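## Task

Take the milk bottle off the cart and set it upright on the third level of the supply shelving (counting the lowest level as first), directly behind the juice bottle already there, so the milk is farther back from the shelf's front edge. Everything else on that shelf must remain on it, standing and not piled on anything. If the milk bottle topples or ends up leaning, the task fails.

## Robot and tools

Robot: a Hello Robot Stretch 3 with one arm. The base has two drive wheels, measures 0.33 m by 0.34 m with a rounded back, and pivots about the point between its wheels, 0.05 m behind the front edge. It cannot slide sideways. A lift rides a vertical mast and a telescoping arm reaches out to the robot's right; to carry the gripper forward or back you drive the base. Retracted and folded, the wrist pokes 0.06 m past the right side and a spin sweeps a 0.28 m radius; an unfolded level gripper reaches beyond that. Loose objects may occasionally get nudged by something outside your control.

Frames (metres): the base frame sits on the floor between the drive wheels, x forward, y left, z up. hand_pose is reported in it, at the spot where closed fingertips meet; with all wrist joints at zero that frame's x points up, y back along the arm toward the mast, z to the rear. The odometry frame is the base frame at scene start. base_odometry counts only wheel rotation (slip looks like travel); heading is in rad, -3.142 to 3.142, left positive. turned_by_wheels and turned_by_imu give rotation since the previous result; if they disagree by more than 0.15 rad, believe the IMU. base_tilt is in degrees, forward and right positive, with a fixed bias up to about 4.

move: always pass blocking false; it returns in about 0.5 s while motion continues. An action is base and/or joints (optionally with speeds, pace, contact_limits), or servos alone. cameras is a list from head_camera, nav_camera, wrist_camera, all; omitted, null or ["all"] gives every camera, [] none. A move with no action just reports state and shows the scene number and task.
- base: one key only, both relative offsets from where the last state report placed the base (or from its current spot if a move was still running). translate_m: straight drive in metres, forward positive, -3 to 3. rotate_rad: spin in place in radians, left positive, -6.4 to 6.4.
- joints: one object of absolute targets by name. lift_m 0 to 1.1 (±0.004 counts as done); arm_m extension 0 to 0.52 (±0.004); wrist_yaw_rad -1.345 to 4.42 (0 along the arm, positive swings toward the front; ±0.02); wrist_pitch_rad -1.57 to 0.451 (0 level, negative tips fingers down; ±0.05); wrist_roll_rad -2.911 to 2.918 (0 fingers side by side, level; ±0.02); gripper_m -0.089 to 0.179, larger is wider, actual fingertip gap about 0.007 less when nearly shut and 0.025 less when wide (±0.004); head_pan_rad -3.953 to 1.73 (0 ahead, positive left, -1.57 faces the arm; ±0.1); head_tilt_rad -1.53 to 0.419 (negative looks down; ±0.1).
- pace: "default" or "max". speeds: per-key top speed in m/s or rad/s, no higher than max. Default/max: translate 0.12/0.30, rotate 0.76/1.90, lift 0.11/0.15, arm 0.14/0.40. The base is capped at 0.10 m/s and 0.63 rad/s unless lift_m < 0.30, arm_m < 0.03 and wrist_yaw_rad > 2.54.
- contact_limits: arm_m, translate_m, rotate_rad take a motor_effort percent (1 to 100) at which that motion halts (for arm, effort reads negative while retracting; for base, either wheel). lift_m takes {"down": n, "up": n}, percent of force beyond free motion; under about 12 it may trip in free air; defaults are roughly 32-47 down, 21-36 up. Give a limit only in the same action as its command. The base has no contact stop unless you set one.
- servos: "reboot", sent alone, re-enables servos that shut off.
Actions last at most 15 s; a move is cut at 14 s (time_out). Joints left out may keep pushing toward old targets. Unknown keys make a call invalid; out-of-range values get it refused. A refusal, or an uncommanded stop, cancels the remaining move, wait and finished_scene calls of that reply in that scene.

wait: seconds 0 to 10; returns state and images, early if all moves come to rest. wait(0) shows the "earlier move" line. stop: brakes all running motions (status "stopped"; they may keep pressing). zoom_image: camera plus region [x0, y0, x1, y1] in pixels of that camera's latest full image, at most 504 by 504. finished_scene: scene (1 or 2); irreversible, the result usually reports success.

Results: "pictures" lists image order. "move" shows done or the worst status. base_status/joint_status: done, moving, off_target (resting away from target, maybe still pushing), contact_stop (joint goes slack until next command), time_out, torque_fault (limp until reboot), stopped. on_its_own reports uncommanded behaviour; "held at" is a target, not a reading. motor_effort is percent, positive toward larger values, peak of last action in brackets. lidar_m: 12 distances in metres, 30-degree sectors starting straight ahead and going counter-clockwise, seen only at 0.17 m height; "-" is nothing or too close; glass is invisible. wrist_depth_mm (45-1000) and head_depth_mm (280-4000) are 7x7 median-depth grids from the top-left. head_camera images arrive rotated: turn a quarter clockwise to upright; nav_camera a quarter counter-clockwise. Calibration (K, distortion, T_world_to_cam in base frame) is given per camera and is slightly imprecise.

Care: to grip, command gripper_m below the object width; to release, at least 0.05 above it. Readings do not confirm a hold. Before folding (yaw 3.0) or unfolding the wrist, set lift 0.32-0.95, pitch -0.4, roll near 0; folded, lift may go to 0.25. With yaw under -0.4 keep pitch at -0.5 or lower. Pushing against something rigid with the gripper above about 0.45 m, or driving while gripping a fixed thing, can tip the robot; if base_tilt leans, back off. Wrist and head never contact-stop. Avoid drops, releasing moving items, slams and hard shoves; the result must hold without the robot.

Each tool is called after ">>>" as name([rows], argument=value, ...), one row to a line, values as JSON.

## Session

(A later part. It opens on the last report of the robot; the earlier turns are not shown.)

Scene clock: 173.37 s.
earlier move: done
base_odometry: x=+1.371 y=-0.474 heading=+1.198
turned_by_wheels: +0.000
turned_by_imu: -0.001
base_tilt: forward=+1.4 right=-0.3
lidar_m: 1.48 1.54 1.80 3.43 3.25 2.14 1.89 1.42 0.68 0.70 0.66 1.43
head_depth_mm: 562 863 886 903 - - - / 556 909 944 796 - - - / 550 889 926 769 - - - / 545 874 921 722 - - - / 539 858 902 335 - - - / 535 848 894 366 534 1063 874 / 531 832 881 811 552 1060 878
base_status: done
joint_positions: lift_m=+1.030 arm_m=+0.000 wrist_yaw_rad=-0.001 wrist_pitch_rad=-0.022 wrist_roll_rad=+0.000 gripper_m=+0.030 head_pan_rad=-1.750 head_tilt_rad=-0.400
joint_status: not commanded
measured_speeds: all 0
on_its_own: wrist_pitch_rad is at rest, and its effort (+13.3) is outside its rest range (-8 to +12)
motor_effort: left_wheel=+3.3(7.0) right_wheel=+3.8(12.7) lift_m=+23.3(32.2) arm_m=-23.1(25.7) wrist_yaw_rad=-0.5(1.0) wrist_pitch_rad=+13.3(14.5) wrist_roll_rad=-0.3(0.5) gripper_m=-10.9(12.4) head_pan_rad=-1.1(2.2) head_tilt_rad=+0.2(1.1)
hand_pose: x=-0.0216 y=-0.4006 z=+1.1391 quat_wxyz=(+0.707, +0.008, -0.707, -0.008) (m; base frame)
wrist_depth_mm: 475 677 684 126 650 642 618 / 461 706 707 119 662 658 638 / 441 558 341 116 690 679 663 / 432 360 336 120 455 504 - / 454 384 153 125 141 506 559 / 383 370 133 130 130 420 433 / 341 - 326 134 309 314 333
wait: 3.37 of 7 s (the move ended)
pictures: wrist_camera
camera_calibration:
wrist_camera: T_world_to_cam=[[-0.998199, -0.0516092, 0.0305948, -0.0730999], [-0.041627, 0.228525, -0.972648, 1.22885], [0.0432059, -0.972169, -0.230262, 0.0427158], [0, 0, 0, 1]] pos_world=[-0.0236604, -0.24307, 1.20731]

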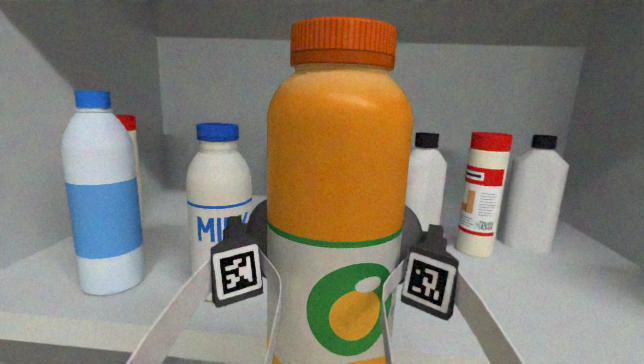

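>>> move(joints={"arm_m":0.176}, contact_limits={"arm_m":38}, blocking=false, cameras=[])

>>> wait(seconds=4, cameras=[])

>>> move(joints={"lift_m":0.976}, contact_limits={"lift_m":{"down":14}}, speeds={"lift_m":0.03}, blocking=false, cameras=[])

>>> wait(seconds=4, cameras=["wrist_camera"])

>>> move(joints={"gripper_m":0.117}, blocking=false, cameras=[])

>>> wait(seconds=3, cameras=["wrist_camera"])

>>> move(joints={"arm_m":0.0}, blocking=false, cameras=[])

>>> wait(seconds=5)

Scene clock: 174.40 s.
move: moving
base_odometry: x=+1.371 y=-0.474 heading=+1.198
turned_by_wheels: +0.000
turned_by_imu: +0.000
base_tilt: forward=+1.4 right=-0.2
lidar_m: 1.47 1.54 1.80 3.44 3.26 2.13 1.89 1.42 0.68 0.71 0.66 1.43
head_depth_mm: 561 865 887 - - - - / 555 904 948 - - - - / 550 887 928 - - - - / 544 875 922 729 - - - / 539 861 903 351 - - - / 535 847 893 809 550 1062 877 / 531 833 884 813 558 1063 876
base_status: not commanded
joint_positions: lift_m=+1.030 arm_m=+0.018 wrist_yaw_rad=-0.001 wrist_pitch_rad=-0.022 wrist_roll_rad=+0.000 gripper_m=+0.030 head_pan_rad=-1.750 head_tilt_rad=-0.400
joint_status: arm_m moving
measured_speeds: translate_m=+0.000 rotate_rad=+0.000 lift_m=+0.000 arm_m=+0.067 wrist_yaw_rad=+0.000 wrist_pitch_rad=+0.000 wrist_roll_rad=+0.000 head_pan_rad=+0.000 head_tilt_rad=+0.000
motor_effort: left_wheel=+3.2(3.5) right_wheel=+2.9(3.9) lift_m=+20.9(21.9) arm_m=+26.6(26.6) wrist_yaw_rad=-0.1(0.8) wrist_pitch_rad=+13.5(14.1) wrist_roll_rad=-0.1(0.3) gripper_m=-10.9(12.1) head_pan_rad=-0.4(1.8) head_tilt_rad=-0.1(0.8)
contact_limits: arm_m 38 (drawing in: default 43, maximum 56; extending or still: default 51, maximum 69)
hand_pose: x=-0.0216 y=-0.4183 z=+1.1390 quat_wxyz=(+0.707, +0.008, -0.707, -0.008) (m; base frame)
wrist_depth_mm: 468 662 673 126 635 622 616 / 458 691 691 119 654 645 631 / 425 723 330 116 458 662 648 / 430 356 322 120 442 493 - / 436 469 144 125 141 502 524 / 366 360 133 130 130 424 432 / 328 313 313 135 309 316 335
pictures: none
No camera images: "cameras" was empty.

Scene clock: 176.43 s.
earlier move: done
base_odometry: x=+1.371 y=-0.474 heading=+1.198
turned_by_wheels: +0.000
turned_by_imu: -0.001
base_tilt: forward=+1.4 right=-0.2
lidar_m: 1.47 1.54 1.79 3.45 3.23 2.13 1.89 1.42 0.68 0.71 0.66 1.43
head_depth_mm: 563 864 883 - 594 970 863 / 556 900 952 - 595 1088 866 / 550 887 926 743 569 1093 847 / 545 870 916 - 553 1098 825 / 540 860 893 284 288 1092 852 / 534 846 886 502 575 1067 872 / 530 830 883 810 558 1061 877
base_status: not commanded
joint_positions: lift_m=+1.030 arm_m=+0.176 wrist_yaw_rad=-0.001 wrist_pitch_rad=-0.022 wrist_roll_rad=+0.000 gripper_m=+0.030 head_pan_rad=-1.750 head_tilt_rad=-0.400
joint_status: all done
measured_speeds: all 0
on_its_own: wrist_pitch_rad is at rest, and its effort (+13.3) is outside its rest range (-8 to +12)
motor_effort: left_wheel=+3.2(3.5) right_wheel=+3.1(3.9) lift_m=+20.0(21.9) arm_m=+24.7(26.7) wrist_yaw_rad=-0.1(0.8) wrist_pitch_rad=+13.3(14.1) wrist_roll_rad=+0.2(0.4) gripper_m=-11.7(12.7) head_pan_rad=-1.9(2.7) head_tilt_rad=-0.6(1.2)
contact_limits: arm_m 38 (drawing in: default 43, maximum 56; extending or still: default 51, maximum 69)
hand_pose: x=-0.0216 y=-0.5766 z=+1.1390 quat_wxyz=(+0.707, +0.008, -0.707, -0.008) (m; base frame)
wrist_depth_mm: 470 529 518 127 487 481 475 / 475 555 538 119 506 503 486 / 459 564 563 116 511 515 501 / 174 185 577 120 286 308 303 / 165 176 144 125 138 312 340 / 165 171 133 129 130 326 353 / 173 171 301 135 308 314 331
wait: 2.03 of 4 s (the move ended)
pictures: none
No camera images: "cameras" was empty.

Scene clock: 176.93 s.
move: moving
base_odometry: x=+1.371 y=-0.474 heading=+1.198
turned_by_wheels: +0.000
turned_by_imu: +0.000
base_tilt: forward=+1.5 right=-0.2
lidar_m: 1.48 1.54 1.80 3.44 3.24 2.13 1.89 1.42 0.68 0.71 0.66 1.43
head_depth_mm: 561 863 883 - - 981 863 / 556 903 949 - 627 1094 865 / 550 889 926 316 570 1093 851 / 546 873 915 - 297 1092 826 / 541 859 892 292 288 1061 852 / 535 845 885 526 575 1063 874 / 531 832 883 812 559 1060 875
base_status: not commanded
joint_positions: lift_m=+1.017 arm_m=+0.176 wrist_yaw_rad=-0.001 wrist_pitch_rad=-0.022 wrist_roll_rad=+0.000 gripper_m=+0.030 head_pan_rad=-1.750 head_tilt_rad=-0.400
joint_status: lift_m moving
measured_speeds: translate_m=+0.000 rotate_rad=+0.000 lift_m=-0.030 arm_m=+0.000 wrist_yaw_rad=+0.000 wrist_pitch_rad=+0.000 wrist_roll_rad=+0.000 head_pan_rad=+0.000 head_tilt_rad=+0.000
motor_effort: left_wheel=+3.3(3.3) right_wheel=+3.8(3.8) lift_m=+17.2(23.0) arm_m=+24.2(25.9) wrist_yaw_rad=-0.3(0.3) wrist_pitch_rad=+13.4(14.3) wrist_roll_rad=-0.2(0.3) gripper_m=-11.3(12.0) head_pan_rad=-1.4(1.6) head_tilt_rad=-1.0(1.3)
contact_limits: arm_m 38 (drawing in: default 43, maximum 56; extending or still: default 51, maximum 69); lift_m down 14 (down: maximum 72; up: maximum 65)
hand_pose: x=-0.0216 y=-0.5766 z=+1.1262 quat_wxyz=(+0.707, +0.008, -0.707, -0.008) (m; base frame)
wrist_depth_mm: 470 533 518 126 488 482 472 / 472 548 531 119 504 504 484 / 358 562 555 116 519 514 497 / 168 186 579 120 284 310 302 / 161 173 144 125 138 313 340 / 165 171 133 129 130 326 352 / 172 171 281 135 291 295 316
pictures: none
No camera images: "cameras" was empty.

Scene clock: 178.67 s.
earlier move: done
base_odometry: x=+1.371 y=-0.474 heading=+1.198
turned_by_wheels: +0.000
turned_by_imu: +0.000
base_tilt: forward=+1.5 right=-0.1
lidar_m: 1.47 1.53 1.80 3.44 3.24 2.13 1.89 1.42 0.67 0.70 0.66 1.43
head_depth_mm: 562 864 890 844 - - 839 / 554 906 948 798 - 1050 869 / 549 890 927 727 291 987 849 / 544 873 923 305 286 990 825 / 539 858 905 369 291 311 854 / 535 845 893 519 550 1060 875 / 530 831 884 810 557 1056 878
base_status: not commanded
joint_positions: lift_m=+0.976 arm_m=+0.176 wrist_yaw_rad=-0.001 wrist_pitch_rad=+0.021 wrist_roll_rad=+0.000 gripper_m=+0.030 head_pan_rad=-1.750 head_tilt_rad=-0.400
joint_status: all done
measured_speeds: all 0
motor_effort: left_wheel=+3.1(3.4) right_wheel=+2.8(3.9) lift_m=+16.1(23.0) arm_m=+25.2(26.1) wrist_yaw_rad=+0.3(0.6) wrist_pitch_rad=+5.6(14.3) wrist_roll_rad=-0.2(0.5) gripper_m=-11.0(12.8) head_pan_rad=-1.1(2.3) head_tilt_rad=-1.0(1.7)
contact_limits: arm_m 38 (drawing in: default 43, maximum 56; extending or still: default 51, maximum 69); lift_m down 14 (down: maximum 72; up: maximum 65)
hand_pose: x=-0.0216 y=-0.5777 z=+1.0960 quat_wxyz=(+0.707, -0.007, -0.707, +0.007) (m; base frame)
wrist_depth_mm: 465 537 528 122 496 492 480 / 158 538 538 122 509 509 491 / 159 179 554 119 516 507 296 / 153 170 579 122 280 296 301 / 158 172 144 125 139 310 336 / 162 170 133 129 130 316 339 / 168 170 244 133 254 259 276
wait: 1.73 of 4 s (the move ended)
pictures: wrist_camera
camera_calibration:
wrist_camera: T_world_to_cam=[[-0.998199, -0.0502546, 0.0327721, -0.0825233], [-0.0416272, 0.18676, -0.981523, 1.21305], [0.0432056, -0.981119, -0.188516, -0.190218], [0, 0, 0, 1]] pos_world=[-0.0236604, -0.417323, 1.15748]

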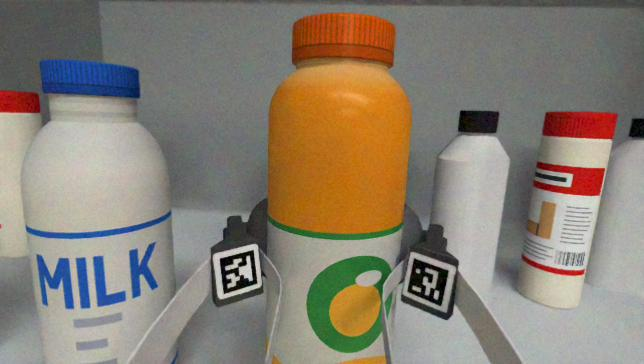

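Scene clock: 179.17 s.
move: moving
base_odometry: x=+1.371 y=-0.474 heading=+1.198
turned_by_wheels: +0.000
turned_by_imu: +0.000
base_tilt: forward=+1.3 right=-0.2
lidar_m: 1.48 1.53 1.80 3.44 3.25 2.12 1.89 1.42 0.68 0.70 0.66 1.43
head_depth_mm: 563 865 889 847 - - 844 / 555 906 948 800 - 1049 869 / 549 888 925 727 291 982 848 / 544 871 920 305 286 983 829 / 539 855 911 369 291 311 853 / 534 846 891 517 540 1066 876 / 530 831 886 813 559 1061 877
base_status: not commanded
joint_positions: lift_m=+0.976 arm_m=+0.176 wrist_yaw_rad=-0.001 wrist_pitch_rad=+0.022 wrist_roll_rad=+0.000 gripper_m=+0.067 head_pan_rad=-1.750 head_tilt_rad=-0.400
joint_status: gripper_m moving
measured_speeds: all 0
motor_effort: left_wheel=+3.0(3.6) right_wheel=+2.9(3.6) lift_m=+16.1(16.4) arm_m=+25.4(25.4) wrist_yaw_rad=-0.4(0.5) wrist_pitch_rad=+5.4(6.3) wrist_roll_rad=+0.1(0.3) gripper_m=+76.5(77.0) head_pan_rad=-1.0(1.6) head_tilt_rad=-1.9(1.9)
contact_limits: arm_m 38 (drawing in: default 43, maximum 56; extending or still: default 51, maximum 69); lift_m down 14 (down: maximum 72; up: maximum 65)
hand_pose: x=-0.0216 y=-0.5777 z=+1.0963 quat_wxyz=(+0.707, -0.008, -0.707, +0.007) (m; base frame)
wrist_depth_mm: 467 535 519 123 495 494 476 / 159 547 534 123 513 497 493 / 160 179 561 119 520 502 297 / 153 170 578 122 280 298 299 / 157 171 151 126 141 310 338 / 162 168 132 130 132 315 339 / 167 168 247 133 254 260 276
pictures: none
No camera images: "cameras" was empty.

Scene clock: 180.07 s.
earlier move: done
base_odometry: x=+1.371 y=-0.474 heading=+1.198
turned_by_wheels: +0.000
turned_by_imu: +0.000
base_tilt: forward=+1.2 right=-0.2
lidar_m: 1.48 1.53 1.80 3.42 3.23 2.13 1.89 1.42 0.68 0.71 0.65 1.43
head_depth_mm: 562 865 888 847 - - 842 / 556 902 946 801 - 1054 869 / 551 886 925 726 291 987 846 / 545 873 923 305 286 985 826 / 540 858 913 369 291 311 854 / 534 845 891 516 540 1065 876 / 530 832 882 556 557 1059 877
base_status: not commanded
joint_positions: lift_m=+0.976 arm_m=+0.176 wrist_yaw_rad=-0.001 wrist_pitch_rad=+0.025 wrist_roll_rad=+0.000 gripper_m=+0.117 head_pan_rad=-1.750 head_tilt_rad=-0.400
joint_status: all done
measured_speeds: all 0
motor_effort: left_wheel=+3.0(3.6) right_wheel=+3.6(4.0) lift_m=+16.4(16.4) arm_m=+24.8(25.4) wrist_yaw_rad=-0.3(0.6) wrist_pitch_rad=+5.0(6.3) wrist_roll_rad=+0.1(0.4) gripper_m=+0.1(79.3) head_pan_rad=-0.7(2.3) head_tilt_rad=-1.4(1.9)
contact_limits: arm_m 38 (drawing in: default 43, maximum 56; extending or still: default 51, maximum 69); lift_m down 14 (down: maximum 72; up: maximum 65)
hand_pose: x=-0.0216 y=-0.5777 z=+1.0970 quat_wxyz=(+0.707, -0.009, -0.707, +0.008) (m; base frame)
wrist_depth_mm: 466 536 524 122 503 491 477 / 159 544 538 120 508 504 492 / 160 180 555 116 522 509 299 / 153 170 570 120 282 297 299 / 157 164 151 124 136 300 336 / 161 124 151 127 137 129 340 / - 181 256 131 256 258 277
wait: 0.90 of 3 s (the move ended)
pictures: wrist_camera
camera_calibration:
wrist_camera: T_world_to_cam=[[-0.998199, -0.0501275, 0.0329628, -0.0826955], [-0.0416272, 0.183041, -0.982224, 1.21258], [0.0432028, -0.981826, -0.184798, -0.194659], [0, 0, 0, 1]] pos_world=[-0.0236604, -0.417219, 1.15778]

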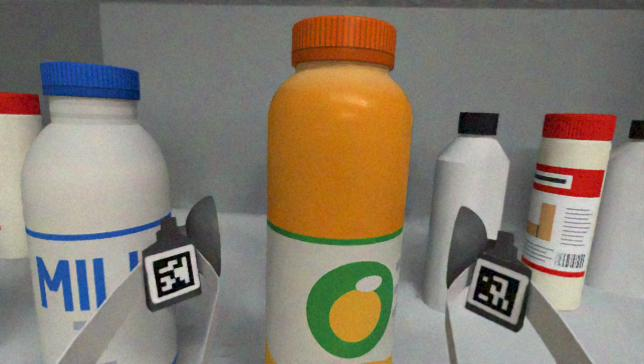

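Scene clock: 180.57 s.
move: moving
base_odometry: x=+1.371 y=-0.474 heading=+1.198
turned_by_wheels: +0.000
turned_by_imu: +0.000
base_tilt: forward=+1.4 right=-0.2
lidar_m: 1.47 1.54 1.80 3.43 3.25 2.13 1.89 1.42 0.68 0.70 0.66 1.43
head_depth_mm: 562 867 890 863 - - 867 / 555 902 945 799 - 990 866 / 550 888 923 734 - 1018 849 / 544 874 923 694 - 986 825 / 539 857 909 504 286 291 851 / 536 846 893 509 539 1061 874 / 531 830 883 556 553 1062 879
base_status: not commanded
joint_positions: lift_m=+0.976 arm_m=+0.158 wrist_yaw_rad=-0.001 wrist_pitch_rad=+0.025 wrist_roll_rad=+0.000 gripper_m=+0.117 head_pan_rad=-1.750 head_tilt_rad=-0.400
joint_status: arm_m moving
measured_speeds: translate_m=+0.000 rotate_rad=+0.000 lift_m=+0.000 arm_m=-0.068 wrist_yaw_rad=+0.000 wrist_pitch_rad=+0.000 wrist_roll_rad=+0.000 head_pan_rad=+0.000 head_tilt_rad=+0.000
motor_effort: left_wheel=+3.0(3.5) right_wheel=+3.2(3.9) lift_m=+16.4(16.6) arm_m=-24.5(27.0) wrist_yaw_rad=+0.1(0.7) wrist_pitch_rad=+5.1(5.4) wrist_roll_rad=+0.0(0.3) gripper_m=-1.1(1.3) head_pan_rad=+0.0(2.2) head_tilt_rad=-1.3(2.0)
contact_limits: lift_m down 14 (down: maximum 72; up: maximum 65)
hand_pose: x=-0.0216 y=-0.5601 z=+1.0971 quat_wxyz=(+0.707, -0.009, -0.707, +0.008) (m; base frame)
wrist_depth_mm: 470 547 543 524 510 500 494 / 418 555 553 134 524 510 502 / 360 184 572 131 307 520 341 / 169 177 587 134 295 317 340 / 175 174 159 138 322 317 349 / 288 124 300 143 158 129 346 / - 190 258 147 255 258 280
pictures: none
No camera images: "cameras" was empty.

Scene clock: 182.60 s.
earlier move: done
base_odometry: x=+1.371 y=-0.474 heading=+1.198
turned_by_wheels: +0.000
turned_by_imu: -0.001
base_tilt: forward=+1.3 right=-0.1
lidar_m: 1.48 1.54 1.80 3.44 3.24 2.13 1.89 1.42 0.68 0.71 0.66 1.43
head_depth_mm: 560 865 886 843 626 - - / 556 903 949 800 626 - - / 550 893 926 760 598 - - / 544 871 921 725 601 - - / 539 859 910 534 558 - - / 534 846 888 811 576 1066 875 / 531 833 883 813 546 1026 880
base_status: not commanded
joint_positions: lift_m=+0.976 arm_m=+0.000 wrist_yaw_rad=-0.001 wrist_pitch_rad=+0.026 wrist_roll_rad=+0.000 gripper_m=+0.117 head_pan_rad=-1.750 head_tilt_rad=-0.400
joint_status: all done
measured_speeds: all 0
motor_effort: left_wheel=+3.0(3.5) right_wheel=+3.0(3.9) lift_m=+16.8(16.8) arm_m=-25.4(27.0) wrist_yaw_rad=-0.1(0.7) wrist_pitch_rad=+4.9(5.5) wrist_roll_rad=+0.1(0.3) gripper_m=-0.7(1.4) head_pan_rad=-1.1(2.9) head_tilt_rad=-2.3(2.3)
contact_limits: lift_m down 14 (down: maximum 72; up: maximum 65)
hand_pose: x=-0.0216 y=-0.4017 z=+1.0972 quat_wxyz=(+0.707, -0.009, -0.707, +0.009) (m; base frame)
wrist_depth_mm: 472 692 691 683 670 644 638 / 440 713 701 682 675 671 642 / 430 352 340 294 693 504 628 / 431 358 339 304 476 495 - / 417 351 349 316 467 479 505 / 327 124 319 321 352 129 369 / - 315 312 303 295 288 282
wait: 2.03 of 5 s (the move ended)
pictures: head_camera (sideways), nav_camera (sideways), wrist_camera
camera_calibration:
head_camera: T_world_to_cam=[[0.0750152, 0.331802, -0.940362, 1.23843], [0.982281, -0.187007, 0.0123747, -0.0202712], [-0.171748, -0.924627, -0.339951, 0.401631], [0, 0, 0, 1]] pos_world=[-0.00400932, -0.0433438, 1.30135]
nav_camera: T_world_to_cam=[[-0.0166211, -0.350546, 0.936398, -1.17584], [-0.991704, 0.125168, 0.0292545, 0.0169384], [-0.127462, -0.928144, -0.349719, 0.417161], [0, 0, 0, 1]] pos_world=[0.0504263, -0.0271207, 1.24645]
wrist_camera: T_world_to_cam=[[-0.998199, -0.0501027, 0.0330018, -0.0739104], [-0.0416262, 0.182251, -0.982371, 1.18042], [0.0432049, -0.981975, -0.184008, -0.0226907], [0, 0, 0, 1]] pos_world=[-0.0236604, -0.241118, 1.15788]

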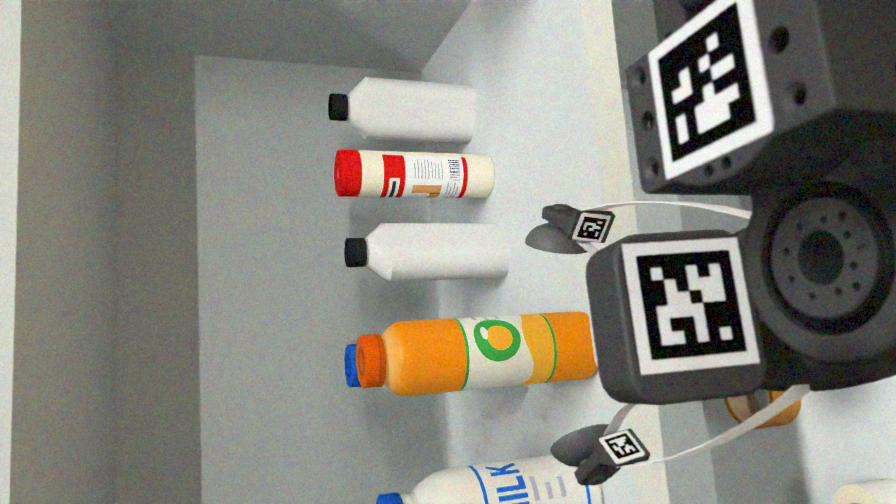

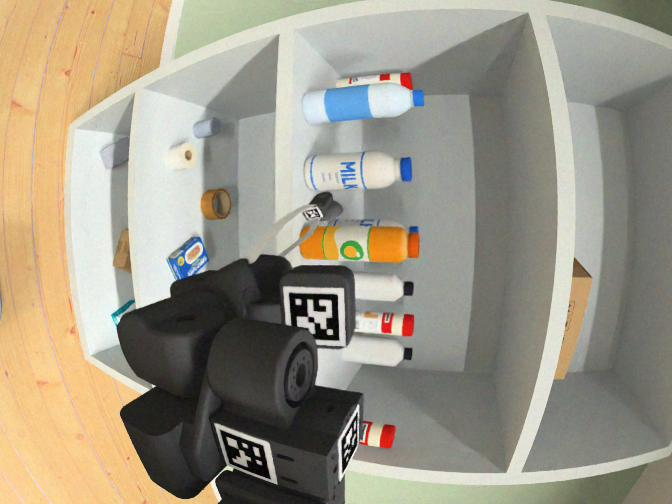

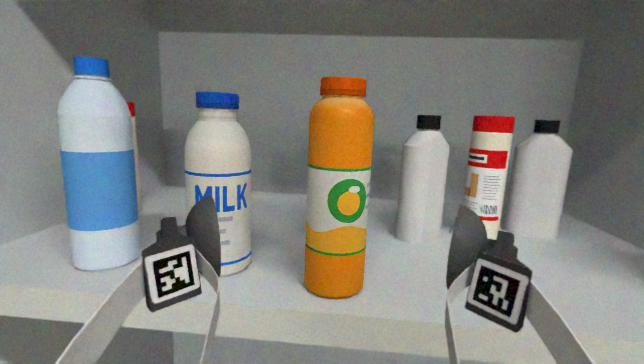

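>>> finished_scene(scene=1)

The scene is finished: the task was done.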